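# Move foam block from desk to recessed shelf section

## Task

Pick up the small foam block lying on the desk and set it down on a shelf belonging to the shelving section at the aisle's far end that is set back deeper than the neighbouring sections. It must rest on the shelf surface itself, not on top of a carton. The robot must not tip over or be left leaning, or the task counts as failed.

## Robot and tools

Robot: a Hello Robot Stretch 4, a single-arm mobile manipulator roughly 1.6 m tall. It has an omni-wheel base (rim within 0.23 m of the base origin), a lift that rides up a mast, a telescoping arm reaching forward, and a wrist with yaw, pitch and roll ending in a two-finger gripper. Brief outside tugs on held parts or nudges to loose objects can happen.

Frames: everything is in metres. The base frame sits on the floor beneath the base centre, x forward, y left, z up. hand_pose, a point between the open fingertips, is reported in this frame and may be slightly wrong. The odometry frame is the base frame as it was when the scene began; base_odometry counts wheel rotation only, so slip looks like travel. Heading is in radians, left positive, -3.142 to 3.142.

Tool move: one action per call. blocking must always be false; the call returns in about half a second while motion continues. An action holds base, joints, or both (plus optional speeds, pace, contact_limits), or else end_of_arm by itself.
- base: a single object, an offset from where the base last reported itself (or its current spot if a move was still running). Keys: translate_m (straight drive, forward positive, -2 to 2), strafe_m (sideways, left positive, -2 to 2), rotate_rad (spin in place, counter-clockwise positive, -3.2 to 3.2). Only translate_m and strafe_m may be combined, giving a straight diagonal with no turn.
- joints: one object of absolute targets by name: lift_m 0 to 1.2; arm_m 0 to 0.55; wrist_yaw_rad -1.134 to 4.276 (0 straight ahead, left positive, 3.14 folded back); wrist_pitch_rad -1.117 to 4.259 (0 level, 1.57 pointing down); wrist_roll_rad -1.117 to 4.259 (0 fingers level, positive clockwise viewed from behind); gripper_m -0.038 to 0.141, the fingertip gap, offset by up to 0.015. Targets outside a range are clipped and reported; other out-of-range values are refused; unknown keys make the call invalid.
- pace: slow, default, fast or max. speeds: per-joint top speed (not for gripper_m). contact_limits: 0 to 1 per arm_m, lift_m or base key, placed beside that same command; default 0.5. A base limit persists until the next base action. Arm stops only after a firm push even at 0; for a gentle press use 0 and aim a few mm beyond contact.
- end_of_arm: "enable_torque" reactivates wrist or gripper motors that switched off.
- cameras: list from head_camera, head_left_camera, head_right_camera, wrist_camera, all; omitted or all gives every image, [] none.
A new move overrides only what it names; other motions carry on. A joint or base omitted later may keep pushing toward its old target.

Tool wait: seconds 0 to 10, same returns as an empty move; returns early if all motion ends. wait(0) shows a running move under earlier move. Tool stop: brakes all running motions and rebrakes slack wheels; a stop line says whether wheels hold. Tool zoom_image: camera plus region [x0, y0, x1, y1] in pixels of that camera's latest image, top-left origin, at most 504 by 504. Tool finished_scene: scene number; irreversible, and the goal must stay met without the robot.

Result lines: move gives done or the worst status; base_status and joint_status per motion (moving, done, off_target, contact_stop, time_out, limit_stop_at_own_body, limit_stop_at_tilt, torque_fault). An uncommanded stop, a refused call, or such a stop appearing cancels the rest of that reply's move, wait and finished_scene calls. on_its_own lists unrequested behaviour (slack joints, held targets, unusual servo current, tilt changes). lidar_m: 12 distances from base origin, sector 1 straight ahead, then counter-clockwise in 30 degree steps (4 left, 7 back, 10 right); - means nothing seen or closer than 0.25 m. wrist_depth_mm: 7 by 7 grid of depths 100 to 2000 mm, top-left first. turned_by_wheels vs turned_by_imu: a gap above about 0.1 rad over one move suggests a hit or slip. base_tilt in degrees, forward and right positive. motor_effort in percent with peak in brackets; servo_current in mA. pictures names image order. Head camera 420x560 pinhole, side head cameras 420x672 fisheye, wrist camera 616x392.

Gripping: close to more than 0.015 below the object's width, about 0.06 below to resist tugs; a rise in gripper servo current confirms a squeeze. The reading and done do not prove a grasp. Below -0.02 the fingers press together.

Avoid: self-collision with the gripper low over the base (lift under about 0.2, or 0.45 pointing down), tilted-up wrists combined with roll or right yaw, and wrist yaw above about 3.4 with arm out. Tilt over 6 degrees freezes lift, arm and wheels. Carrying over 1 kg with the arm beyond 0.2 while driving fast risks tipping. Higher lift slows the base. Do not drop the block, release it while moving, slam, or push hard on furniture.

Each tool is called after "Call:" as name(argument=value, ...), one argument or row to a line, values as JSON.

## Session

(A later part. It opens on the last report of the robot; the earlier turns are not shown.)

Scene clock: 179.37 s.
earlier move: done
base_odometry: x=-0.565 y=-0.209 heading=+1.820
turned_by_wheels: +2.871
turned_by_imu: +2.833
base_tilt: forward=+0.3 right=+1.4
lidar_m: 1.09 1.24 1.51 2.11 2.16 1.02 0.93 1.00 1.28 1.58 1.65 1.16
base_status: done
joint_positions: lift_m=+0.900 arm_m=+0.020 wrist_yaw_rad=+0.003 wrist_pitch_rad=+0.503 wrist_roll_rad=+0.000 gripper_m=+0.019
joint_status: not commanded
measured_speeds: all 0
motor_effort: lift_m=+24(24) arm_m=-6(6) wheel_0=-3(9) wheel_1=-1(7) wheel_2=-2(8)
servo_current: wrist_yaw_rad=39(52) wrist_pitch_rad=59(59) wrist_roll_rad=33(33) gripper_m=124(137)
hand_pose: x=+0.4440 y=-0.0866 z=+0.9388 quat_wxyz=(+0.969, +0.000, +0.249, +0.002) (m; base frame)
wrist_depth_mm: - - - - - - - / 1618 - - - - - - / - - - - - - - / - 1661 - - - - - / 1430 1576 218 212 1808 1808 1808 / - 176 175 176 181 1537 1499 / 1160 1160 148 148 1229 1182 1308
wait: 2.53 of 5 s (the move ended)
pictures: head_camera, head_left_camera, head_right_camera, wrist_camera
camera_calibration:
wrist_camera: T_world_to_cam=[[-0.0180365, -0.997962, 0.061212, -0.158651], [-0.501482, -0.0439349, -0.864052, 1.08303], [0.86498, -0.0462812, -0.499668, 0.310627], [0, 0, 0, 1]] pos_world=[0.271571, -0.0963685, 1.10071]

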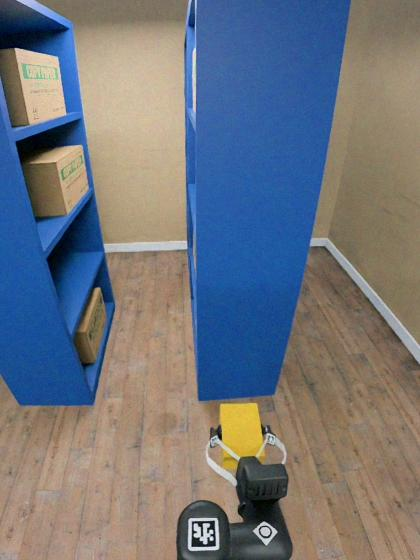

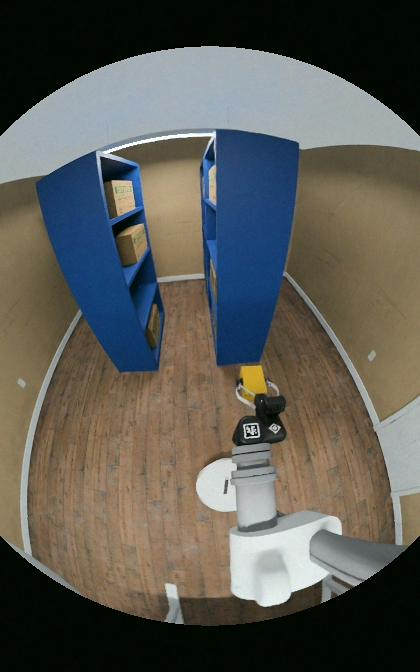

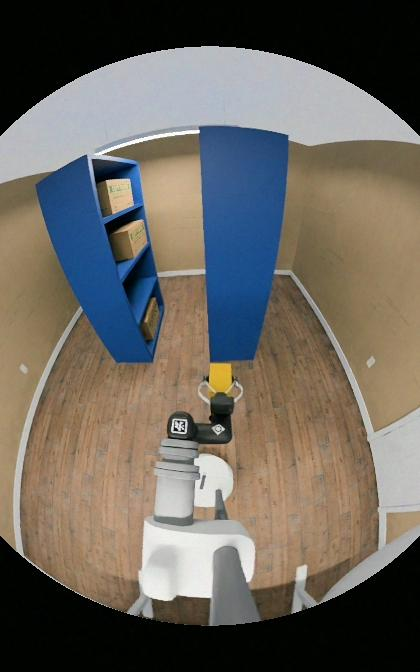

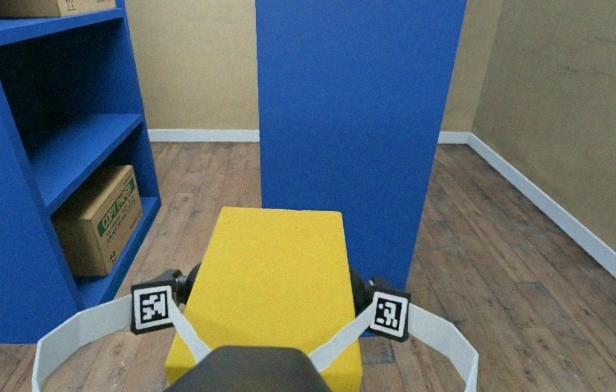

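Call:
zoom_image(
  camera="head_camera",
  region=[100, 0, 220, 160],
)

Call:
zoom_image(
  camera="head_camera",
  region=[100, 160, 220, 320],
)

Call:
zoom_image(
  camera="head_left_camera",
  region=[90, 120, 230, 320],
)

Scaled by 3.150 from the camera's 420x560 image, which has a finer 1200x1600 frame.

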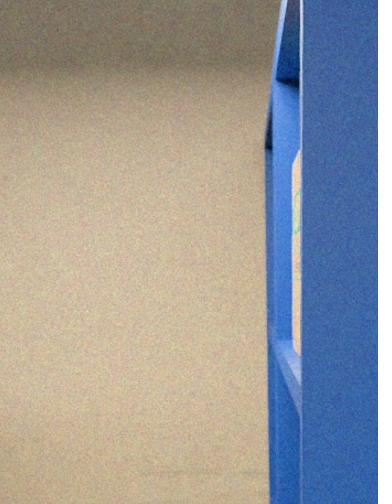

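Scaled by 3.150 from the camera's 420x560 image, which has a finer 1200x1600 frame.

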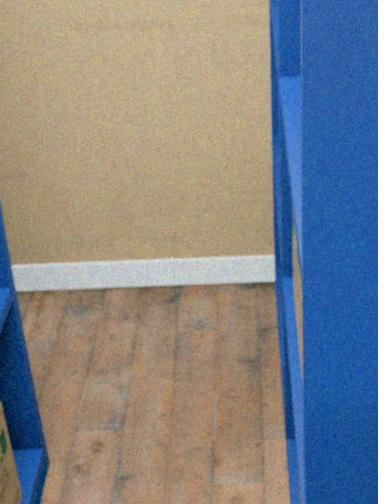

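Scaled by 2.520 from the camera's 420x672 image, which has a finer 600x960 frame.

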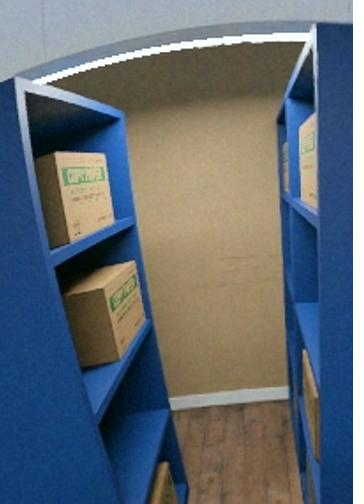

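Call:
move(
  base={"strafe_m": 0.25},
  blocking=false,
  cameras=[],
)

Call:
wait(
  seconds=2,
  cameras=[],
)

Call:
move(
  base={"rotate_rad": 0.075},
  blocking=false,
  cameras=[],
)

Call:
wait(
  seconds=1.5,
)

Scene clock: 231.17 s.
move: moving
base_odometry: x=-0.601 y=-0.218 heading=+1.820
turned_by_wheels: +0.000
turned_by_imu: -0.001
base_tilt: forward=+0.4 right=+1.3
lidar_m: 1.12 1.23 2.18 2.07 2.13 1.01 0.94 0.97 1.69 1.61 1.68 1.17
base_status: strafe_m moving
joint_positions: lift_m=+0.900 arm_m=+0.020 wrist_yaw_rad=+0.003 wrist_pitch_rad=+0.503 wrist_roll_rad=+0.000 gripper_m=+0.019
joint_status: not commanded
measured_speeds: translate_m=+0.000 strafe_m=+0.144 rotate_rad=+0.002 lift_m=+0.000 arm_m=+0.000 wrist_yaw_rad=+0.000 wrist_pitch_rad=+0.000 wrist_roll_rad=+0.000
motor_effort: lift_m=+24(24) arm_m=-6(6) wheel_0=-9(10) wheel_1=+9(10) wheel_2=+0(2)
servo_current: wrist_yaw_rad=39(46) wrist_pitch_rad=26(52) wrist_roll_rad=33(39) gripper_m=124(137)
hand_pose: x=+0.4440 y=-0.0866 z=+0.9388 quat_wxyz=(+0.969, +0.000, +0.249, +0.002) (m; base frame)
wrist_depth_mm: - - - - - - - / 1618 - - - - - - / - - - - - - - / - 1661 - - - - - / - 1537 218 212 1756 1808 1808 / - 176 174 175 181 1499 1499 / 1160 1205 148 147 1182 1160 1281
pictures: none
No camera images: "cameras" was empty.

Scene clock: 233.10 s.
earlier move: done
base_odometry: x=-0.807 y=-0.270 heading=+1.820
turned_by_wheels: +0.000
turned_by_imu: +0.000
base_tilt: forward=+0.3 right=+1.4
lidar_m: 1.16 1.14 1.96 1.86 1.92 1.00 0.93 0.99 1.35 1.82 1.90 1.15
base_status: done
joint_positions: lift_m=+0.900 arm_m=+0.020 wrist_yaw_rad=+0.003 wrist_pitch_rad=+0.503 wrist_roll_rad=+0.000 gripper_m=+0.019
joint_status: not commanded
measured_speeds: all 0
motor_effort: lift_m=+24(24) arm_m=-6(6) wheel_0=+0(11) wheel_1=-1(10) wheel_2=+0(2)
servo_current: wrist_yaw_rad=33(46) wrist_pitch_rad=39(59) wrist_roll_rad=33(39) gripper_m=130(137)
hand_pose: x=+0.4440 y=-0.0866 z=+0.9388 quat_wxyz=(+0.969, +0.000, +0.249, +0.002) (m; base frame)
wrist_depth_mm: - - - - - - - / - - - - - - - / - - - - - - - / - 1464 - - - - - / - 1430 210 212 - 1863 1808 / - 175 175 176 181 1499 1499 / 1182 1182 148 148 1205 1160 1308
wait: 1.93 of 2 s (the move ended)
pictures: none
No camera images: "cameras" was empty.

Scene clock: 233.60 s.
move: moving
base_odometry: x=-0.807 y=-0.270 heading=+1.895
turned_by_wheels: +0.075
turned_by_imu: +0.074
base_tilt: forward=+0.3 right=+1.5
lidar_m: 1.13 1.13 1.91 1.83 1.93 0.98 0.97 1.01 1.42 1.83 1.95 1.13
base_status: rotate_rad moving
joint_positions: lift_m=+0.900 arm_m=+0.020 wrist_yaw_rad=+0.003 wrist_pitch_rad=+0.503 wrist_roll_rad=+0.000 gripper_m=+0.019
joint_status: not commanded
measured_speeds: all 0
motor_effort: lift_m=+24(24) arm_m=-6(6) wheel_0=+0(6) wheel_1=-1(5) wheel_2=+0(6)
servo_current: wrist_yaw_rad=46(46) wrist_pitch_rad=46(65) wrist_roll_rad=26(33) gripper_m=124(130)
hand_pose: x=+0.4440 y=-0.0867 z=+0.9388 quat_wxyz=(+0.969, +0.000, +0.249, +0.001) (m; base frame)
wrist_depth_mm: - - - - 1661 - - / - - - - 1430 - - / - - - - 1308 - - / - - 1618 - 1537 - - / - - 218 212 - - 1808 / 1366 175 175 175 181 - 1464 / 1182 1182 148 148 1205 1205 1308
pictures: none
No camera images: "cameras" was empty.

Scene clock: 234.03 s.
earlier move: done
base_odometry: x=-0.807 y=-0.270 heading=+1.895
turned_by_wheels: +0.000
turned_by_imu: +0.000
base_tilt: forward=+0.3 right=+1.4
lidar_m: 1.15 1.14 1.94 1.86 1.96 0.99 0.94 1.02 1.41 1.83 1.92 1.13
base_status: done
joint_positions: lift_m=+0.900 arm_m=+0.020 wrist_yaw_rad=+0.003 wrist_pitch_rad=+0.503 wrist_roll_rad=+0.000 gripper_m=+0.019
joint_status: not commanded
measured_speeds: all 0
motor_effort: lift_m=+24(24) arm_m=-6(6) wheel_0=-1(6) wheel_1=-1(5) wheel_2=-1(6)
servo_current: wrist_yaw_rad=33(46) wrist_pitch_rad=39(65) wrist_roll_rad=26(33) gripper_m=124(130)
hand_pose: x=+0.4440 y=-0.0867 z=+0.9388 quat_wxyz=(+0.969, +0.000, +0.249, +0.001) (m; base frame)
wrist_depth_mm: - - - - 1661 - - / - - - - 1464 - - / - - - - 1308 - - / - - 1537 - 1499 - - / - - 219 211 - - 1808 / 1336 176 175 175 181 - 1464 / 1160 1182 148 148 1205 1160 1308
wait: 0.43 of 1.5 s (the move ended)
pictures: head_camera, head_left_camera, head_right_camera, wrist_camera
camera_calibration:
wrist_camera: T_world_to_cam=[[-0.0181807, -0.997959, 0.0612118, -0.158623], [-0.501488, -0.0438622, -0.864052, 1.08302], [0.864973, -0.0464061, -0.499667, 0.310635], [0, 0, 0, 1]] pos_world=[0.27155, -0.0963802, 1.10071]

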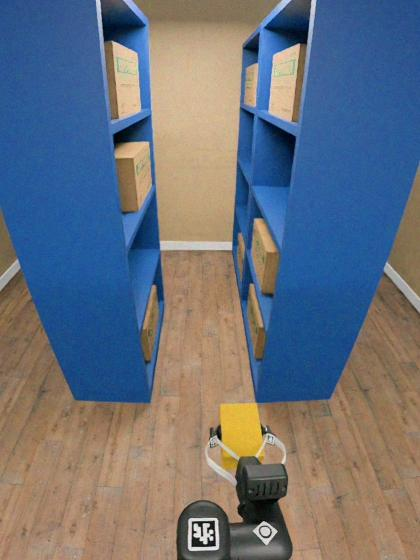

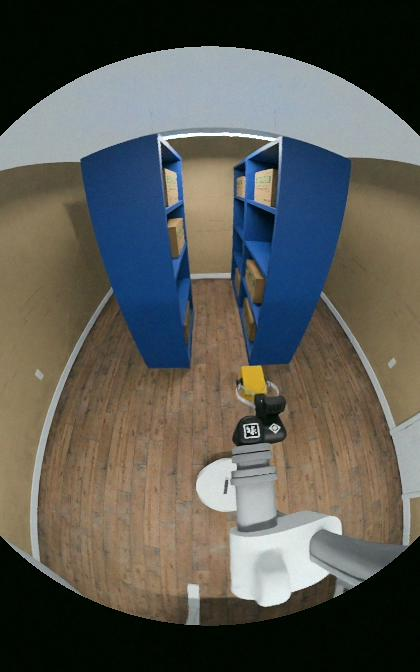

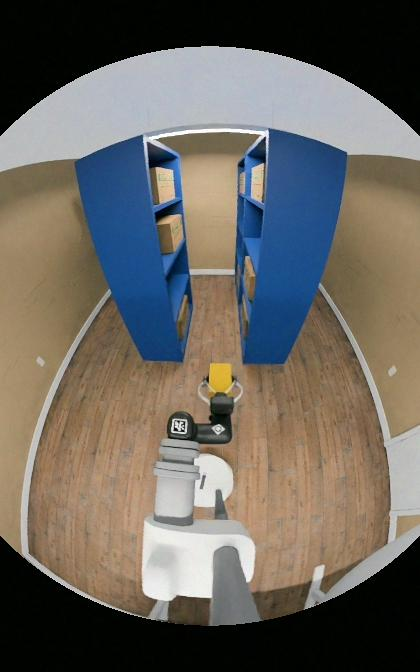

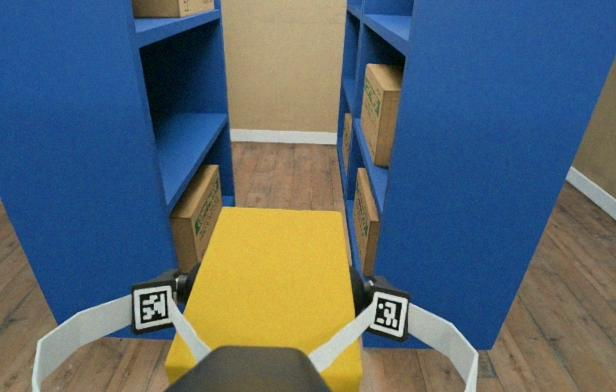

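Call:
zoom_image(
  camera="head_camera",
  region=[80, 0, 320, 240],
)

Call:
zoom_image(
  camera="head_camera",
  region=[100, 200, 300, 400],
)

Scaled by 2.100 from the camera's 420x560 image, which has a finer 1200x1600 frame.

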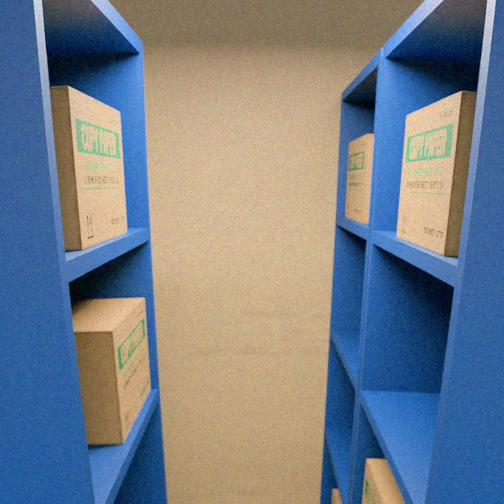

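Scaled by 2.520 from the camera's 420x560 image, which has a finer 1200x1600 frame.

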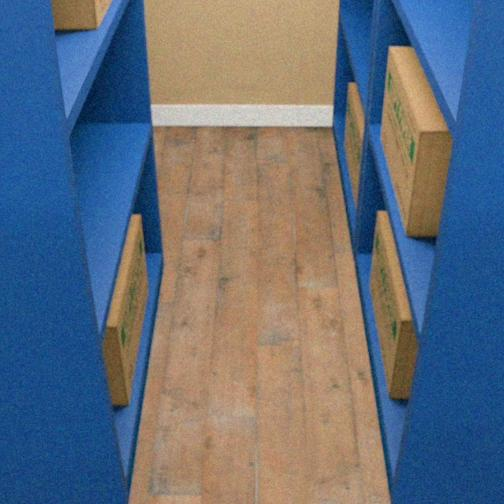

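Call:
move(
  base={"translate_m": 1.25, "strafe_m": -0.005},
  contact_limits={"translate_m": 0.3},
  blocking=false,
  cameras=[],
)

Call:
wait(
  seconds=7,
)

Scene clock: 268.63 s.
move: moving
base_odometry: x=-0.817 y=-0.239 heading=+1.895
turned_by_wheels: +0.000
turned_by_imu: -0.001
base_tilt: forward=+0.3 right=+1.4
lidar_m: 1.12 1.10 1.92 1.86 1.96 1.02 0.97 1.03 1.46 1.80 1.96 1.10
base_status: translate_m moving; strafe_m moving
joint_positions: lift_m=+0.900 arm_m=+0.020 wrist_yaw_rad=+0.003 wrist_pitch_rad=+0.503 wrist_roll_rad=+0.000 gripper_m=+0.019
joint_status: not commanded
measured_speeds: translate_m=+0.125 strafe_m=+0.000 rotate_rad=+0.000 lift_m=+0.000 arm_m=+0.000 wrist_yaw_rad=+0.000 wrist_pitch_rad=+0.000 wrist_roll_rad=+0.000
motor_effort: lift_m=+24(24) arm_m=-6(6) wheel_0=+7(7) wheel_1=+5(7) wheel_2=-9(10)
servo_current: wrist_yaw_rad=39(39) wrist_pitch_rad=39(65) wrist_roll_rad=26(33) gripper_m=124(137)
contact_limits: translate_m 0.3
hand_pose: x=+0.4440 y=-0.0867 z=+0.9388 quat_wxyz=(+0.969, +0.000, +0.249, +0.001) (m; base frame)
wrist_depth_mm: - - - - 1008 - - / - - - - 1308 - - / - - - - 1308 - - / - - 1661 - - - - / - - 218 212 - - 1863 / 1336 175 175 176 181 - 1499 / 1160 1182 148 148 1160 1182 1308
pictures: none
No camera images: "cameras" was empty.

Scene clock: 273.80 s.
earlier move: done
base_odometry: x=-1.200 y=+0.916 heading=+1.895
turned_by_wheels: +0.000
turned_by_imu: -0.002
base_tilt: forward=+0.5 right=+1.3
lidar_m: 1.30 0.38 0.28 0.26 0.28 2.68 3.01 2.30 0.29 0.28 0.31 0.42
base_status: done
joint_positions: lift_m=+0.900 arm_m=+0.020 wrist_yaw_rad=+0.003 wrist_pitch_rad=+0.503 wrist_roll_rad=+0.000 gripper_m=+0.019
joint_status: not commanded
measured_speeds: all 0
motor_effort: lift_m=+23(24) arm_m=-6(6) wheel_0=+3(7) wheel_1=+1(7) wheel_2=+1(11)
servo_current: wrist_yaw_rad=33(46) wrist_pitch_rad=39(65) wrist_roll_rad=26(33) gripper_m=117(137)
contact_limits: translate_m 0.3
hand_pose: x=+0.4440 y=-0.0867 z=+0.9388 quat_wxyz=(+0.969, +0.000, +0.249, +0.001) (m; base frame)
wrist_depth_mm: - - - - 1336 488 - / 504 1464 - - 1430 - - / - 1576 - - - 544 - / - 1756 - 243 1160 - - / - 1661 218 213 842 480 459 / - 176 175 175 181 449 394 / - 1205 148 148 640 397 353
wait: 5.17 of 7 s (the move ended)
pictures: head_camera, head_left_camera, head_right_camera, wrist_camera
camera_calibration:
wrist_camera: T_world_to_cam=[[-0.0181809, -0.997959, 0.0612119, -0.158625], [-0.501488, -0.0438623, -0.864052, 1.08305], [0.864973, -0.0464063, -0.499667, 0.310651], [0, 0, 0, 1]] pos_world=[0.27155, -0.0963802, 1.10075]

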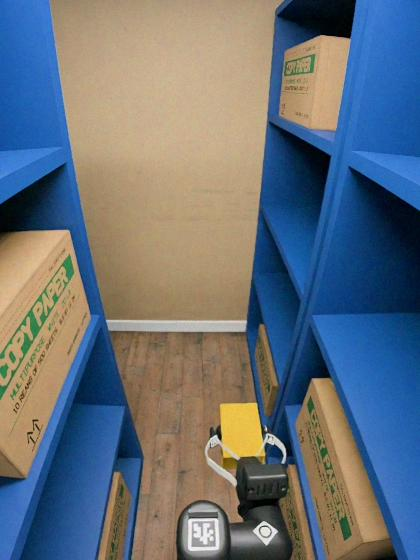

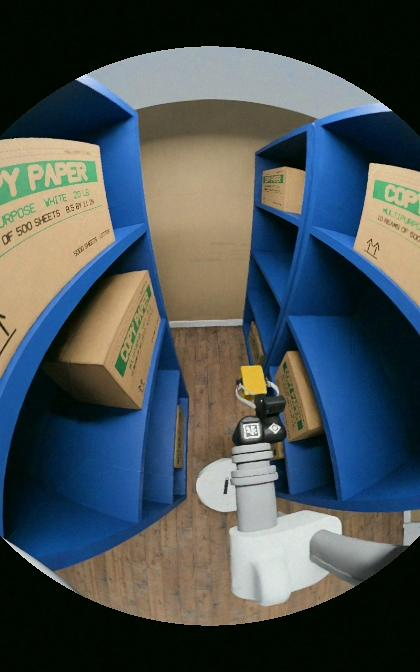

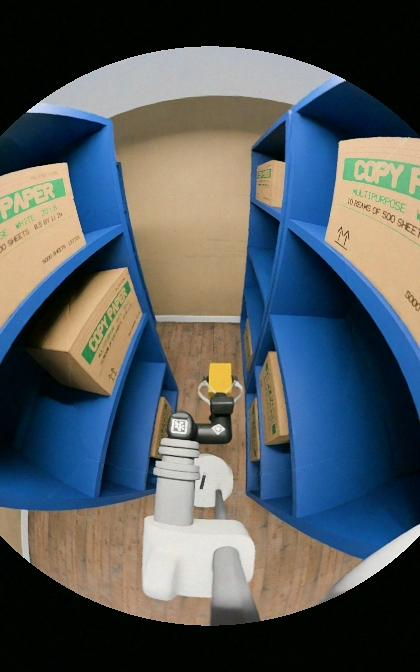

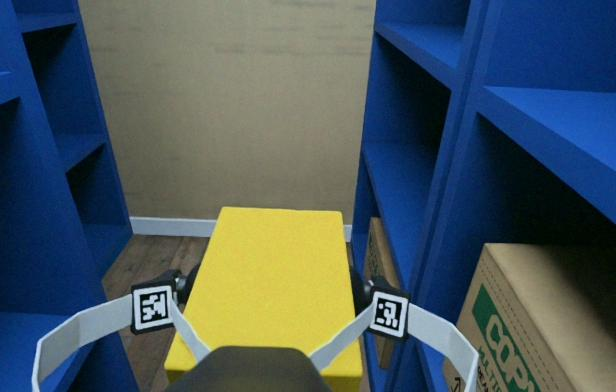

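Call:
zoom_image(
  camera="wrist_camera",
  region=[0, 0, 200, 392],
)

Call:
zoom_image(
  camera="wrist_camera",
  region=[330, 0, 616, 392],
)

Call:
zoom_image(
  camera="head_camera",
  region=[220, 0, 420, 460],
)

Scaled by 1.286.

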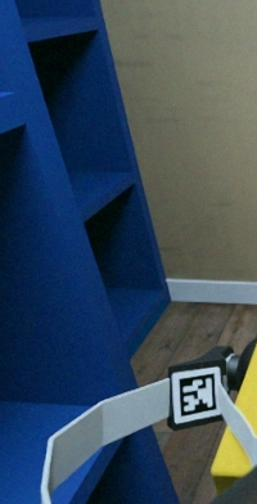

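Scaled by 1.286.

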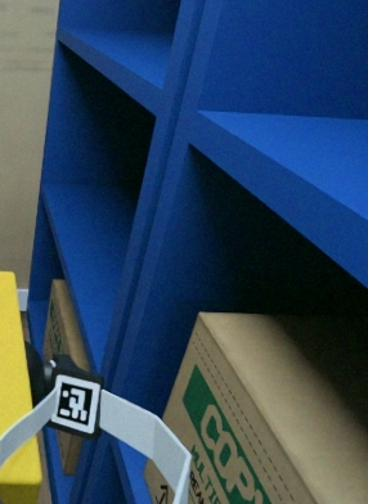

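Scaled by 1.096 from the camera's 420x560 image, which has a finer 1200x1600 frame.

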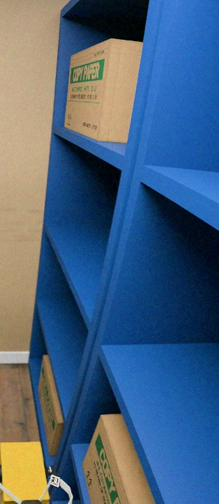

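Call:
move(
  base={"translate_m": 1.15, "strafe_m": -0.01},
  contact_limits={"translate_m": 0.3},
  blocking=false,
  cameras=[],
)

Call:
wait(
  seconds=7,
)

Scene clock: 303.63 s.
move: moving
base_odometry: x=-1.211 y=+0.947 heading=+1.895
turned_by_wheels: +0.000
turned_by_imu: -0.001
base_tilt: forward=+0.3 right=+1.4
lidar_m: 1.29 0.40 0.27 0.26 0.28 2.69 3.05 2.36 0.28 0.27 0.29 0.43
base_status: translate_m moving; strafe_m moving
joint_positions: lift_m=+0.900 arm_m=+0.020 wrist_yaw_rad=+0.003 wrist_pitch_rad=+0.503 wrist_roll_rad=+0.000 gripper_m=+0.019
joint_status: not commanded
measured_speeds: translate_m=+0.125 strafe_m=-0.001 rotate_rad=-0.003 lift_m=+0.000 arm_m=+0.000 wrist_yaw_rad=+0.000 wrist_pitch_rad=+0.000 wrist_roll_rad=+0.000
motor_effort: lift_m=+24(24) arm_m=-6(6) wheel_0=+7(7) wheel_1=+5(6) wheel_2=-8(8)
servo_current: wrist_yaw_rad=39(46) wrist_pitch_rad=39(59) wrist_roll_rad=26(33) gripper_m=117(130)
contact_limits: translate_m 0.3
hand_pose: x=+0.4440 y=-0.0867 z=+0.9388 quat_wxyz=(+0.969, +0.000, +0.249, +0.001) (m; base frame)
wrist_depth_mm: 1336 - - - 1308 466 - / - - - - 1430 484 - / - - - - - 484 - / - 1661 - 243 1182 - - / - 1661 217 212 691 459 459 / - 178 175 176 181 424 394 / - 1229 148 148 621 413 347
pictures: none
No camera images: "cameras" was empty.

Scene clock: 308.43 s.
earlier move: done
base_odometry: x=-1.558 y=+2.009 heading=+1.895
turned_by_wheels: +0.000
turned_by_imu: -0.002
base_tilt: forward=+0.4 right=+1.4
lidar_m: 0.54 0.60 0.76 0.72 0.49 0.45 1.21 0.39 0.29 0.26 0.29 0.42
base_status: done
joint_positions: lift_m=+0.900 arm_m=+0.020 wrist_yaw_rad=+0.003 wrist_pitch_rad=+0.503 wrist_roll_rad=+0.000 gripper_m=+0.019
joint_status: not commanded
measured_speeds: all 0
motor_effort: lift_m=+24(24) arm_m=-6(6) wheel_0=+1(7) wheel_1=+2(7) wheel_2=+2(11)
servo_current: wrist_yaw_rad=39(52) wrist_pitch_rad=46(59) wrist_roll_rad=26(33) gripper_m=124(137)
contact_limits: translate_m 0.3
hand_pose: x=+0.4440 y=-0.0867 z=+0.9388 quat_wxyz=(+0.969, +0.000, +0.249, +0.001) (m; base frame)
wrist_depth_mm: 297 298 300 297 297 296 294 / 322 322 322 320 320 317 315 / 349 349 347 345 345 343 332 / 382 379 373 370 377 373 325 / 418 418 218 212 413 413 351 / 455 178 175 176 181 418 384 / - - 148 148 - 410 430
wait: 4.80 of 7 s (the move ended)
pictures: head_camera, head_left_camera, head_right_camera, wrist_camera
camera_calibration:
wrist_camera: T_world_to_cam=[[-0.0181808, -0.997959, 0.0612119, -0.158625], [-0.501488, -0.0438623, -0.864052, 1.08305], [0.864973, -0.0464062, -0.499668, 0.310652], [0, 0, 0, 1]] pos_world=[0.271549, -0.0963802, 1.10075]

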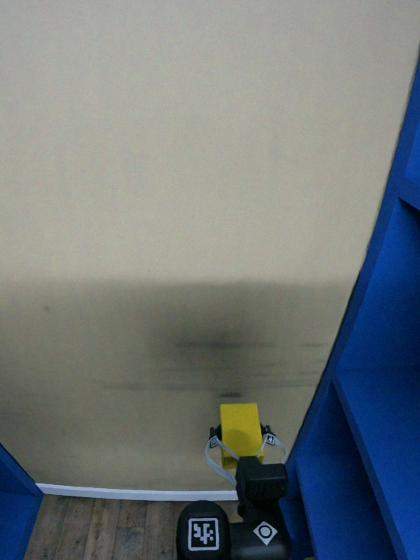

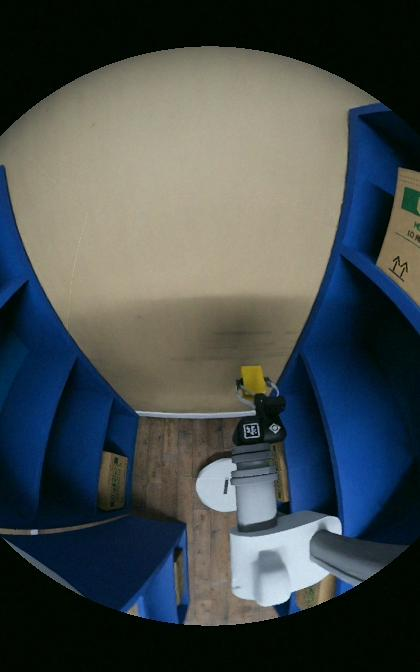

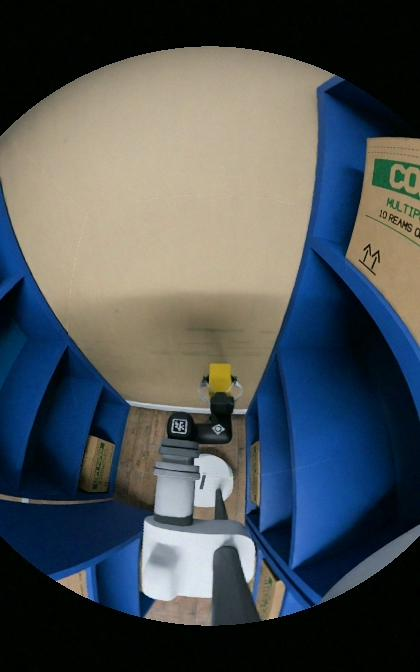

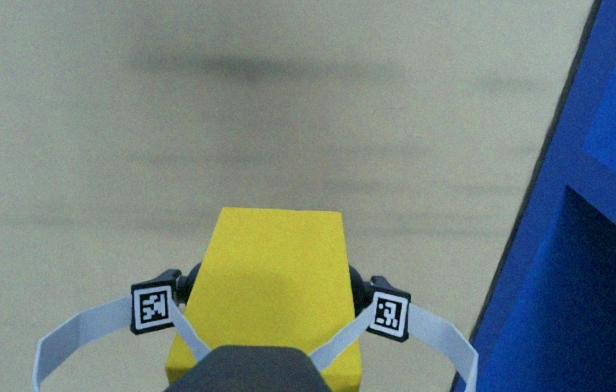

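Call:
move(
  base={"translate_m": -0.05},
  joints={"arm_m": 0.0},
  blocking=false,
  cameras=[],
)

Call:
wait(
  seconds=1,
  cameras=[],
)

Call:
move(
  base={"rotate_rad": 1.57},
  pace="slow",
  blocking=false,
  cameras=[],
)

Call:
wait(
  seconds=4,
)

Scene clock: 319.67 s.
move: moving
base_odometry: x=-1.548 y=+1.979 heading=+1.895
turned_by_wheels: +0.000
turned_by_imu: -0.001
base_tilt: forward=+0.4 right=+1.3
lidar_m: 0.57 0.65 0.73 0.71 0.42 0.42 1.21 0.42 0.28 0.26 0.29 0.42
base_status: translate_m moving
joint_positions: lift_m=+0.900 arm_m=+0.002 wrist_yaw_rad=+0.003 wrist_pitch_rad=+0.503 wrist_roll_rad=+0.000 gripper_m=+0.019
joint_status: arm_m moving
joint sent to its limit — arm_m, lower limit.
measured_speeds: translate_m=-0.105 strafe_m=+0.000 rotate_rad=-0.005 lift_m=+0.000 arm_m=+0.000 wrist_yaw_rad=+0.000 wrist_pitch_rad=+0.000 wrist_roll_rad=+0.000
motor_effort: lift_m=+24(24) arm_m=-6(8) wheel_0=-4(7) wheel_1=-2(6) wheel_2=+4(10)
servo_current: wrist_yaw_rad=33(39) wrist_pitch_rad=46(59) wrist_roll_rad=33(33) gripper_m=124(130)
hand_pose: x=+0.4263 y=-0.0867 z=+0.9388 quat_wxyz=(+0.969, +0.000, +0.249, +0.001) (m; base frame)
wrist_depth_mm: 342 342 340 340 342 338 332 / 368 366 368 366 366 366 332 / 397 397 394 394 397 394 332 / 436 436 427 424 430 421 368 / 466 466 218 212 466 424 407 / - 175 175 176 181 459 449 / - - 148 148 - 508 508
pictures: none
No camera images: "cameras" was empty.

Scene clock: 320.43 s.
earlier move: done
base_odometry: x=-1.542 y=+1.962 heading=+1.895
turned_by_wheels: +0.000
turned_by_imu: +0.000
base_tilt: forward=+0.4 right=+1.4
lidar_m: 0.61 0.64 0.75 0.72 0.40 0.42 1.17 0.42 0.27 0.27 0.30 0.43
base_status: done
joint_positions: lift_m=+0.900 arm_m=+0.002 wrist_yaw_rad=+0.003 wrist_pitch_rad=+0.503 wrist_roll_rad=+0.000 gripper_m=+0.019
joint_status: all done
joint sent to its limit — arm_m, lower limit.
measured_speeds: all 0
motor_effort: lift_m=+24(24) arm_m=-6(8) wheel_0=-2(7) wheel_1=+0(6) wheel_2=+0(10)
servo_current: wrist_yaw_rad=33(46) wrist_pitch_rad=39(59) wrist_roll_rad=26(33) gripper_m=111(130)
hand_pose: x=+0.4263 y=-0.0867 z=+0.9388 quat_wxyz=(+0.969, +0.000, +0.249, +0.001) (m; base frame)
wrist_depth_mm: 359 359 359 362 359 362 327 / 384 389 389 389 389 389 343 / 418 418 421 421 421 413 336 / 459 459 452 452 459 442 397 / - - 208 212 - 445 436 / - 175 175 175 181 484 488 / - - 148 148 580 549 549
wait: 0.77 of 1 s (the move ended)
pictures: none
No camera images: "cameras" was empty.

Scene clock: 320.93 s.
move: moving
base_odometry: x=-1.542 y=+1.962 heading=+2.025
turned_by_wheels: +0.130
turned_by_imu: +0.128
base_tilt: forward=+0.4 right=+1.3
lidar_m: 0.61 0.68 0.74 0.73 0.38 0.48 0.82 0.37 0.27 0.28 0.32 0.52
base_status: rotate_rad moving
joint_positions: lift_m=+0.900 arm_m=+0.002 wrist_yaw_rad=+0.003 wrist_pitch_rad=+0.503 wrist_roll_rad=+0.000 gripper_m=+0.019
joint_status: not commanded
measured_speeds: translate_m=+0.000 strafe_m=+0.001 rotate_rad=+0.501 lift_m=+0.000 arm_m=+0.000 wrist_yaw_rad=+0.000 wrist_pitch_rad=+0.000 wrist_roll_rad=+0.000
motor_effort: lift_m=+24(24) arm_m=-6(6) wheel_0=-5(7) wheel_1=-5(5) wheel_2=-7(7)
servo_current: wrist_yaw_rad=33(39) wrist_pitch_rad=46(46) wrist_roll_rad=26(33) gripper_m=124(130)
hand_pose: x=+0.4263 y=-0.0867 z=+0.9388 quat_wxyz=(+0.969, +0.000, +0.249, +0.001) (m; base frame)
wrist_depth_mm: 384 373 364 353 347 338 334 / 413 404 394 384 373 364 355 / 452 436 424 415 402 392 379 / - 469 455 442 436 421 399 / - - 208 212 462 459 402 / - 176 175 175 181 - 430 / - - 148 148 - 462 473
pictures: none
No camera images: "cameras" was empty.

Scene clock: 323.30 s.
earlier move: done
base_odometry: x=-1.542 y=+1.962 heading=-2.818
turned_by_wheels: +1.439
turned_by_imu: +1.421
base_tilt: forward=+0.4 right=+1.4
lidar_m: 0.70 0.42 0.40 1.15 0.42 0.32 0.30 0.33 0.40 0.60 0.63 0.76
base_status: done
joint_positions: lift_m=+0.900 arm_m=+0.002 wrist_yaw_rad=+0.003 wrist_pitch_rad=+0.503 wrist_roll_rad=+0.000 gripper_m=+0.019
joint_status: not commanded
measured_speeds: all 0
motor_effort: lift_m=+24(24) arm_m=-6(6) wheel_0=-3(7) wheel_1=-1(6) wheel_2=-1(7)
servo_current: wrist_yaw_rad=33(46) wrist_pitch_rad=39(65) wrist_roll_rad=26(33) gripper_m=124(137)
hand_pose: x=+0.4263 y=-0.0867 z=+0.9388 quat_wxyz=(+0.969, +0.000, +0.249, +0.001) (m; base frame)
wrist_depth_mm: 469 - - - - - - / 500 - - - - - - / 525 - - - - 1008 - / 569 - - - - - - / - - 208 212 - 878 - / - 176 175 176 181 759 732 / - 891 148 148 - - -
wait: 2.37 of 4 s (the move ended)
pictures: head_camera, head_left_camera, head_right_camera, wrist_camera
camera_calibration:
wrist_camera: T_world_to_cam=[[-0.0181806, -0.997959, 0.0612119, -0.158948], [-0.501489, -0.0438624, -0.864052, 1.07415], [0.864973, -0.0464061, -0.499668, 0.326005], [0, 0, 0, 1]] pos_world=[0.2538, -0.0963802, 1.10075]

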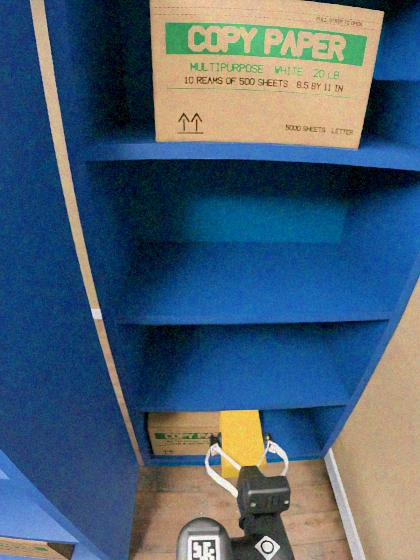

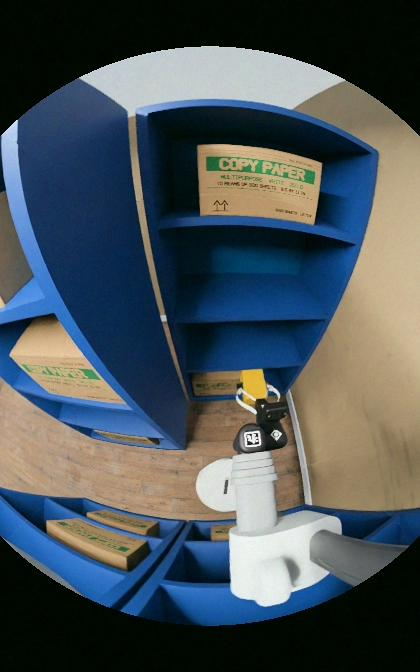

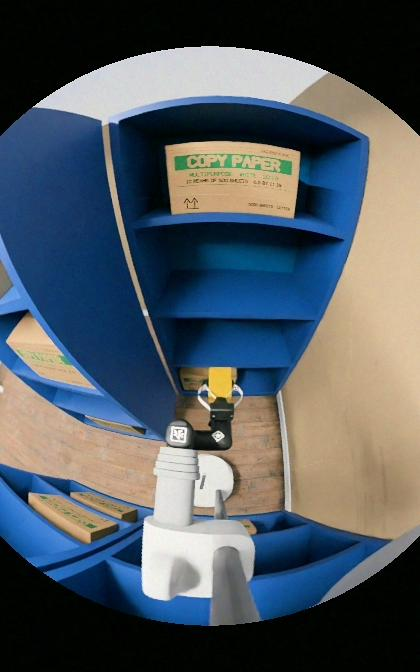

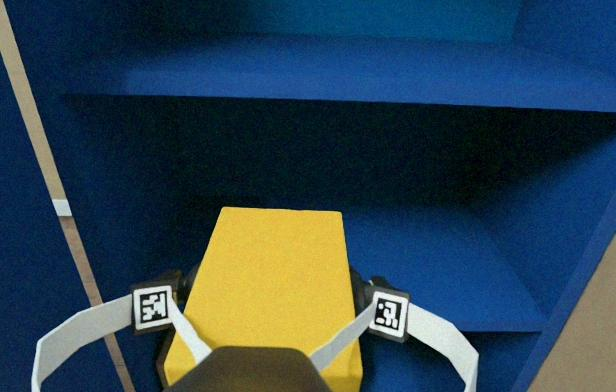

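Call:
move(
  joints={"lift_m": 1.1},
  blocking=false,
  cameras=[],
)

Call:
wait(
  seconds=2,
  cameras=["head_camera", "wrist_camera"],
)

Scene clock: 357.80 s.
move: moving
base_odometry: x=-1.542 y=+1.962 heading=-2.818
turned_by_wheels: +0.000
turned_by_imu: -0.001
base_tilt: forward=+0.2 right=+1.5
lidar_m: 0.71 0.40 0.39 1.15 0.40 0.31 0.30 0.31 0.42 0.61 0.64 0.75
base_status: not commanded
joint_positions: lift_m=+0.939 arm_m=+0.002 wrist_yaw_rad=+0.003 wrist_pitch_rad=+0.503 wrist_roll_rad=+0.000 gripper_m=+0.019
joint_status: lift_m moving
measured_speeds: translate_m=+0.000 strafe_m=+0.000 rotate_rad=+0.000 lift_m=+0.149 arm_m=+0.000 wrist_yaw_rad=+0.000 wrist_pitch_rad=+0.000 wrist_roll_rad=+0.000
motor_effort: lift_m=+24(27) arm_m=-6(6) wheel_0=-2(3) wheel_1=-1(2) wheel_2=-1(1)
servo_current: wrist_yaw_rad=33(46) wrist_pitch_rad=33(52) wrist_roll_rad=33(33) gripper_m=117(130)
hand_pose: x=+0.4263 y=-0.0867 z=+0.9780 quat_wxyz=(+0.969, +0.000, +0.249, +0.001) (m; base frame)
wrist_depth_mm: 473 - - - - 866 - / 500 - - - - - - / 525 - - - - - - / 564 - - - - - - / - - 208 212 - 976 - / - 176 175 175 181 778 732 / - - 148 148 - - 778
pictures: none
No camera images: "cameras" was empty.

Scene clock: 359.23 s.
earlier move: done
base_odometry: x=-1.542 y=+1.962 heading=-2.818
turned_by_wheels: +0.000
turned_by_imu: +0.000
base_tilt: forward=+0.3 right=+1.3
lidar_m: 0.71 0.40 0.39 1.15 0.44 0.33 0.29 0.33 0.40 0.59 0.63 0.76
base_status: not commanded
joint_positions: lift_m=+1.100 arm_m=+0.002 wrist_yaw_rad=+0.003 wrist_pitch_rad=+0.503 wrist_roll_rad=+0.000 gripper_m=+0.019
joint_status: all done
measured_speeds: all 0
motor_effort: lift_m=+24(27) arm_m=-6(6) wheel_0=-3(3) wheel_1=-1(2) wheel_2=-1(1)
servo_current: wrist_yaw_rad=39(46) wrist_pitch_rad=52(59) wrist_roll_rad=33(33) gripper_m=124(130)
hand_pose: x=+0.4263 y=-0.0867 z=+1.1388 quat_wxyz=(+0.969, +0.000, +0.249, +0.001) (m; base frame)
wrist_depth_mm: 469 - - - - 866 - / 500 - - - - 946 - / 525 - - - - - - / 569 - - - - - - / - - 208 212 - 1182 - / - 176 175 175 181 - 707 / - - 148 148 - - -
wait: 1.43 of 2 s (the move ended)
pictures: head_camera, wrist_camera
camera_calibration:
wrist_camera: T_world_to_cam=[[-0.0181809, -0.997959, 0.0612119, -0.171188], [-0.501489, -0.0438623, -0.864052, 1.24692], [0.864973, -0.0464063, -0.499668, 0.425915], [0, 0, 0, 1]] pos_world=[0.2538, -0.0963802, 1.3007]

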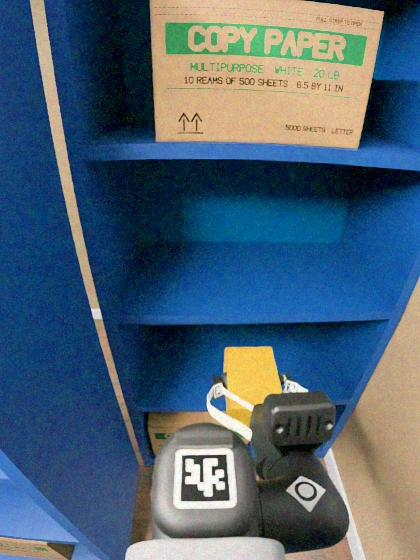

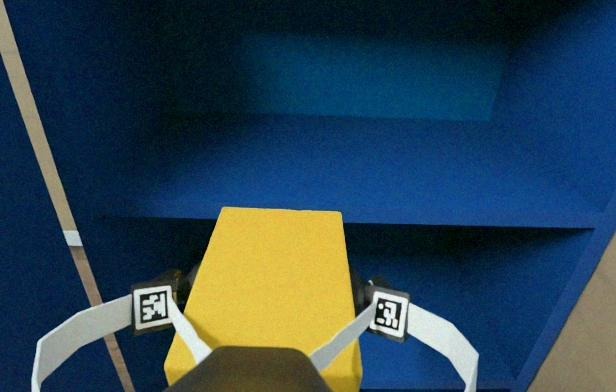

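Call:
move(
  joints={"arm_m": 0.45},
  contact_limits={"arm_m": 0.2},
  speeds={"arm_m": 0.25},
  blocking=false,
  cameras=[],
)

Call:
wait(
  seconds=4,
  cameras=["head_camera", "wrist_camera", "head_right_camera"],
)

Scene clock: 377.57 s.
move: moving
base_odometry: x=-1.542 y=+1.962 heading=-2.818
turned_by_wheels: +0.000
turned_by_imu: -0.001
base_tilt: forward=+0.4 right=+1.4
lidar_m: 0.72 0.43 0.42 1.16 0.44 0.32 0.29 0.32 0.41 0.61 0.64 0.74
base_status: not commanded
joint_positions: lift_m=+1.100 arm_m=+0.054 wrist_yaw_rad=+0.003 wrist_pitch_rad=+0.503 wrist_roll_rad=+0.000 gripper_m=+0.019
joint_status: arm_m moving
measured_speeds: translate_m=+0.000 strafe_m=+0.000 rotate_rad=+0.000 lift_m=+0.000 arm_m=+0.198 wrist_yaw_rad=+0.000 wrist_pitch_rad=+0.000 wrist_roll_rad=+0.000
motor_effort: lift_m=+24(24) arm_m=+7(9) wheel_0=-3(3) wheel_1=-1(2) wheel_2=-1(1)
servo_current: wrist_yaw_rad=39(46) wrist_pitch_rad=20(52) wrist_roll_rad=26(33) gripper_m=117(130)
contact_limits: arm_m 0.2
hand_pose: x=+0.4783 y=-0.0867 z=+1.1388 quat_wxyz=(+0.969, +0.000, +0.249, +0.001) (m; base frame)
wrist_depth_mm: 480 - - - - - - / 462 - - - - 878 - / 492 - - - - - - / 525 - - - - - - / - - 208 212 - - - / - 175 175 176 181 - - / - - 148 148 - 139 -
pictures: none
No camera images: "cameras" was empty.

Scene clock: 379.77 s.
earlier move: done
base_odometry: x=-1.542 y=+1.962 heading=-2.818
turned_by_wheels: +0.000
turned_by_imu: +0.000
base_tilt: forward=+0.1 right=+1.4
lidar_m: 0.71 0.42 0.38 1.16 0.40 0.33 0.28 0.33 0.42 0.59 0.62 0.75
base_status: not commanded
joint_positions: lift_m=+1.100 arm_m=+0.450 wrist_yaw_rad=+0.003 wrist_pitch_rad=+0.503 wrist_roll_rad=+0.000 gripper_m=+0.019
joint_status: all done
measured_speeds: all 0
motor_effort: lift_m=+24(24) arm_m=+6(10) wheel_0=-3(3) wheel_1=-1(2) wheel_2=-1(1)
servo_current: wrist_yaw_rad=39(52) wrist_pitch_rad=33(59) wrist_roll_rad=33(33) gripper_m=124(130)
contact_limits: arm_m 0.2
hand_pose: x=+0.8736 y=-0.0867 z=+1.1388 quat_wxyz=(+0.969, +0.000, +0.249, +0.001) (m; base frame)
wrist_depth_mm: 466 466 466 466 466 466 469 / 488 504 500 500 504 500 500 / 477 539 539 549 539 544 539 / 480 585 580 580 580 580 591 / 445 449 210 212 - - - / 384 179 175 176 181 407 410 / 319 332 148 148 334 324 355
wait: 2.20 of 4 s (the move ended)
pictures: head_camera, head_right_camera, wrist_camera
camera_calibration:
wrist_camera: T_world_to_cam=[[-0.0181808, -0.997959, 0.0612118, -0.163055], [-0.501489, -0.0438622, -0.864052, 1.47124], [0.864973, -0.0464062, -0.499668, 0.0390039], [0, 0, 0, 1]] pos_world=[0.701111, -0.0963802, 1.3007]

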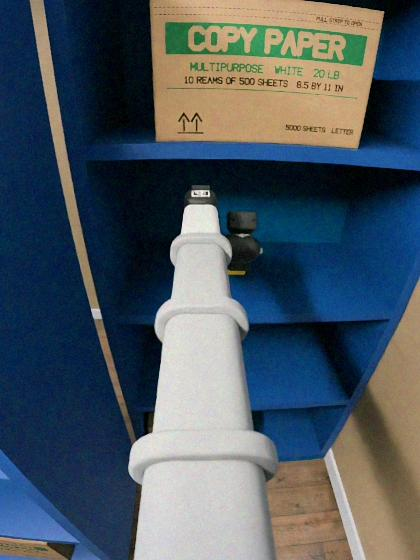

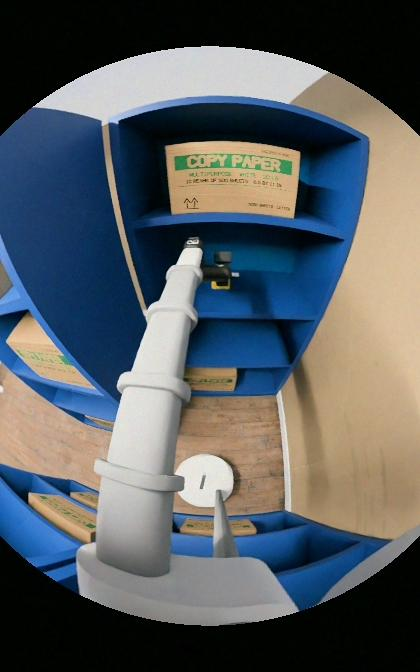

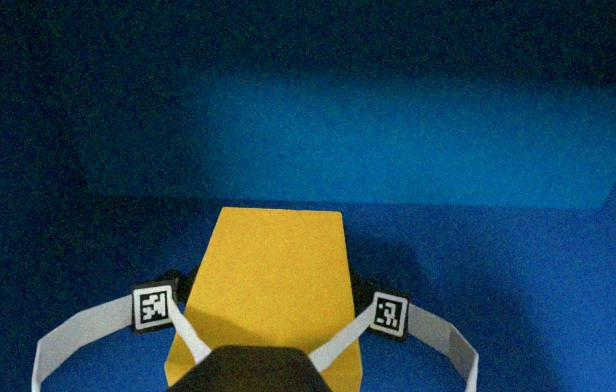

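Call:
move(
  joints={"lift_m": 0.995},
  contact_limits={"lift_m": 0.15},
  pace="slow",
  blocking=false,
  cameras=[],
)

Call:
wait(
  seconds=3,
  cameras=["wrist_camera"],
)

Scene clock: 389.17 s.
move: moving
base_odometry: x=-1.542 y=+1.962 heading=-2.818
turned_by_wheels: +0.000
turned_by_imu: -0.001
base_tilt: forward=+0.4 right=+1.3
lidar_m: 0.70 0.41 0.43 1.17 0.43 0.31 0.29 0.32 0.42 0.59 0.63 0.75
base_status: not commanded
joint_positions: lift_m=+1.074 arm_m=+0.450 wrist_yaw_rad=+0.003 wrist_pitch_rad=+0.503 wrist_roll_rad=+0.000 gripper_m=+0.019
joint_status: lift_m moving
measured_speeds: translate_m=+0.000 strafe_m=+0.000 rotate_rad=+0.000 lift_m=-0.099 arm_m=+0.000 wrist_yaw_rad=+0.000 wrist_pitch_rad=+0.000 wrist_roll_rad=+0.000
motor_effort: lift_m=+12(23) arm_m=+6(7) wheel_0=-3(3) wheel_1=-1(2) wheel_2=-1(1)
servo_current: wrist_yaw_rad=39(39) wrist_pitch_rad=39(52) wrist_roll_rad=26(33) gripper_m=124(130)
contact_limits: arm_m 0.2; lift_m 0.15
hand_pose: x=+0.8736 y=-0.0867 z=+1.1134 quat_wxyz=(+0.969, +0.000, +0.249, +0.001) (m; base frame)
wrist_depth_mm: 462 466 462 469 462 462 469 / 484 500 504 500 500 500 504 / 480 544 539 544 539 544 544 / 477 569 569 569 580 564 580 / 433 436 217 211 439 442 442 / 357 179 175 176 181 379 382 / 297 309 148 148 310 303 332
pictures: none
No camera images: "cameras" was empty.

Scene clock: 390.40 s.
earlier move: done
base_odometry: x=-1.542 y=+1.962 heading=-2.818
turned_by_wheels: +0.000
turned_by_imu: +0.000
base_tilt: forward=+0.3 right=+1.2
lidar_m: 0.70 0.40 0.41 1.18 0.45 0.31 0.30 0.31 0.43 0.60 0.64 0.75
base_status: not commanded
joint_positions: lift_m=+0.995 arm_m=+0.450 wrist_yaw_rad=+0.003 wrist_pitch_rad=+0.503 wrist_roll_rad=+0.000 gripper_m=+0.019
joint_status: all done
measured_speeds: all 0
motor_effort: lift_m=+14(23) arm_m=+6(7) wheel_0=-3(3) wheel_1=-1(2) wheel_2=-1(1)
servo_current: wrist_yaw_rad=33(46) wrist_pitch_rad=39(52) wrist_roll_rad=26(33) gripper_m=117(130)
contact_limits: arm_m 0.2; lift_m 0.15
hand_pose: x=+0.8736 y=-0.0867 z=+1.0346 quat_wxyz=(+0.969, +0.000, +0.249, +0.001) (m; base frame)
wrist_depth_mm: 462 462 466 466 466 462 469 / 484 500 500 504 500 500 496 / 459 521 525 535 535 525 535 / 384 389 397 402 407 413 418 / 306 310 218 212 322 325 327 / 253 179 175 176 182 268 268 / 209 219 148 148 220 220 235
wait: 1.23 of 3 s (the move ended)
pictures: wrist_camera
camera_calibration:
wrist_camera: T_world_to_cam=[[-0.0181811, -0.997959, 0.061212, -0.156681], [-0.501489, -0.0438622, -0.864052, 1.38127], [0.864973, -0.0464065, -0.499668, -0.0130304], [0, 0, 0, 1]] pos_world=[0.701113, -0.0963802, 1.19657]

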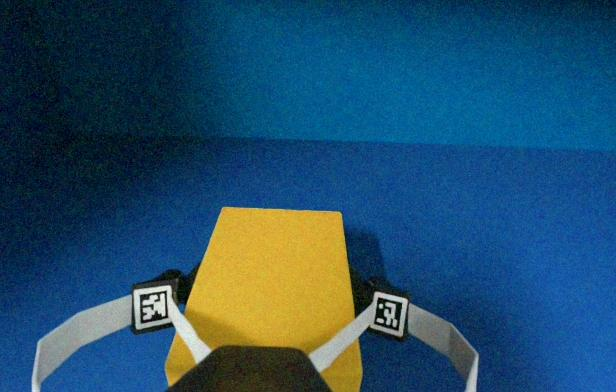

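Call:
move(
  joints={"lift_m": 0.985},
  contact_limits={"lift_m": 0.15},
  speeds={"lift_m": 0.03},
  blocking=false,
  cameras=[],
)

Call:
wait(
  seconds=2,
  cameras=["wrist_camera"],
)

Call:
move(
  joints={"lift_m": 0.98},
  contact_limits={"lift_m": 0.15},
  speeds={"lift_m": 0.03},
  blocking=false,
  cameras=[],
)

Call:
wait(
  seconds=2,
  cameras=["wrist_camera"],
)

Scene clock: 401.77 s.
move: moving
base_odometry: x=-1.542 y=+1.962 heading=-2.818
turned_by_wheels: +0.000
turned_by_imu: -0.001
base_tilt: forward=+0.3 right=+1.4
lidar_m: 0.72 0.41 0.39 1.17 0.44 0.32 0.28 0.33 0.41 0.60 0.65 0.77
base_status: not commanded
joint_positions: lift_m=+0.986 arm_m=+0.450 wrist_yaw_rad=+0.003 wrist_pitch_rad=+0.502 wrist_roll_rad=+0.000 gripper_m=+0.019
joint_status: lift_m moving
measured_speeds: all 0
motor_effort: lift_m=+13(15) arm_m=+6(6) wheel_0=-3(3) wheel_1=-2(2) wheel_2=-1(1)
servo_current: wrist_yaw_rad=26(46) wrist_pitch_rad=39(46) wrist_roll_rad=26(33) gripper_m=117(130)
contact_limits: arm_m 0.2; lift_m 0.15
hand_pose: x=+0.8737 y=-0.0867 z=+1.0249 quat_wxyz=(+0.969, +0.000, +0.248, +0.001) (m; base frame)
wrist_depth_mm: 462 466 466 466 466 466 469 / 473 500 500 504 500 500 496 / 455 521 521 530 535 535 535 / 377 379 387 394 399 407 410 / 297 301 218 211 315 317 320 / 246 178 173 175 182 268 260 / 202 211 148 150 212 213 227
pictures: none
No camera images: "cameras" was empty.

Scene clock: 402.00 s.
earlier move: done
base_odometry: x=-1.542 y=+1.962 heading=-2.818
turned_by_wheels: +0.000
turned_by_imu: +0.000
base_tilt: forward=+0.3 right=+1.3
lidar_m: 0.72 0.42 0.39 1.14 0.40 0.31 0.28 0.32 0.41 0.61 0.64 0.76
base_status: not commanded
joint_positions: lift_m=+0.986 arm_m=+0.450 wrist_yaw_rad=+0.003 wrist_pitch_rad=+0.502 wrist_roll_rad=+0.000 gripper_m=+0.019
joint_status: all done
measured_speeds: all 0
motor_effort: lift_m=+12(15) arm_m=+6(6) wheel_0=-3(3) wheel_1=-1(2) wheel_2=-1(1)
servo_current: wrist_yaw_rad=39(46) wrist_pitch_rad=52(52) wrist_roll_rad=33(33) gripper_m=111(130)
contact_limits: arm_m 0.2; lift_m 0.15
hand_pose: x=+0.8737 y=-0.0867 z=+1.0249 quat_wxyz=(+0.969, +0.000, +0.248, +0.001) (m; base frame)
wrist_depth_mm: 466 469 466 462 469 462 473 / 477 500 500 500 500 496 500 / 452 521 521 535 535 530 530 / 375 379 387 394 397 407 407 / 298 301 218 212 314 317 320 / 245 179 174 175 182 268 260 / 202 211 149 149 211 213 228
wait: 0.23 of 2 s (the move ended)
pictures: wrist_camera
camera_calibration:
wrist_camera: T_world_to_cam=[[-0.0182336, -0.997959, 0.0611938, -0.156021], [-0.500751, -0.0438598, -0.864479, 1.37275], [0.865399, -0.0464054, -0.498929, -0.0191031], [0, 0, 0, 1]] pos_world=[0.701095, -0.0963803, 1.18673]

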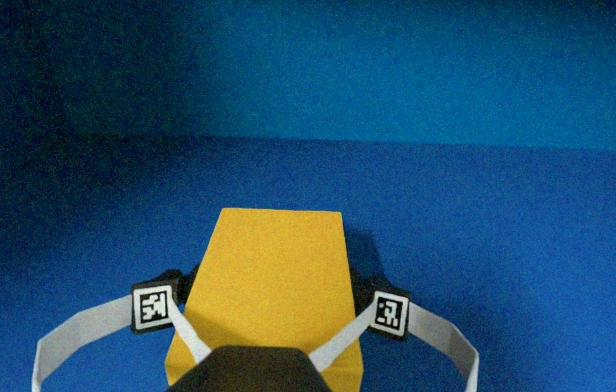

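Scene clock: 402.50 s.
move: moving
base_odometry: x=-1.542 y=+1.962 heading=-2.818
turned_by_wheels: +0.000
turned_by_imu: +0.000
base_tilt: forward=+0.3 right=+1.4
lidar_m: 0.71 0.40 0.38 1.17 0.44 0.31 0.30 0.30 0.40 0.60 0.64 0.75
base_status: not commanded
joint_positions: lift_m=+0.981 arm_m=+0.450 wrist_yaw_rad=+0.003 wrist_pitch_rad=+0.500 wrist_roll_rad=+0.000 gripper_m=+0.019
joint_status: lift_m moving
measured_speeds: all 0
motor_effort: lift_m=+10(13) arm_m=+6(6) wheel_0=-2(3) wheel_1=-1(1) wheel_2=-1(1)
servo_current: wrist_yaw_rad=46(46) wrist_pitch_rad=33(59) wrist_roll_rad=26(33) gripper_m=117(124)
contact_limits: arm_m 0.2; lift_m 0.15
hand_pose: x=+0.8740 y=-0.0867 z=+1.0205 quat_wxyz=(+0.969, +0.000, +0.248, +0.001) (m; base frame)
wrist_depth_mm: 466 466 469 466 466 466 473 / 477 496 500 500 500 504 496 / 455 521 517 535 530 530 530 / 377 382 389 399 404 413 415 / 296 301 218 211 315 319 322 / 244 177 172 173 182 260 262 / 201 210 149 149 212 212 227
pictures: none
No camera images: "cameras" was empty.

Scene clock: 402.57 s.
earlier move: done
base_odometry: x=-1.542 y=+1.962 heading=-2.818
turned_by_wheels: +0.000
turned_by_imu: +0.000
base_tilt: forward=+0.3 right=+1.3
lidar_m: 0.72 0.40 0.41 1.14 0.43 0.31 0.30 0.31 0.42 0.61 0.65 0.73
base_status: not commanded
joint_positions: lift_m=+0.981 arm_m=+0.450 wrist_yaw_rad=+0.003 wrist_pitch_rad=+0.500 wrist_roll_rad=+0.000 gripper_m=+0.019
joint_status: all done
measured_speeds: all 0
motor_effort: lift_m=+11(13) arm_m=+6(7) wheel_0=-2(3) wheel_1=-1(1) wheel_2=-1(1)
servo_current: wrist_yaw_rad=33(46) wrist_pitch_rad=46(59) wrist_roll_rad=26(33) gripper_m=124(124)
contact_limits: arm_m 0.2; lift_m 0.15
hand_pose: x=+0.8740 y=-0.0867 z=+1.0205 quat_wxyz=(+0.969, +0.000, +0.248, +0.001) (m; base frame)
wrist_depth_mm: 462 462 466 466 466 469 469 / 477 496 496 496 500 500 500 / 452 525 521 535 530 535 530 / 377 382 389 397 404 410 418 / 297 300 218 211 315 319 324 / 243 177 172 174 182 260 262 / 200 210 149 148 211 213 227
wait: 0.07 of 2 s (the move ended)
pictures: wrist_camera
camera_calibration:
wrist_camera: T_world_to_cam=[[-0.0183487, -0.99796, 0.0611537, -0.155605], [-0.499126, -0.0438547, -0.865419, 1.36862], [0.866335, -0.0464027, -0.497303, -0.0240006], [0, 0, 0, 1]] pos_world=[0.701052, -0.0963804, 1.18201]

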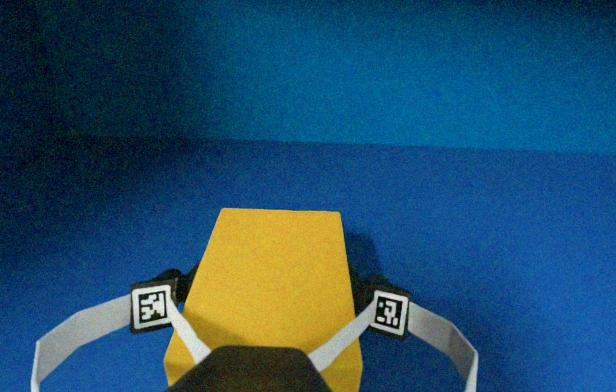

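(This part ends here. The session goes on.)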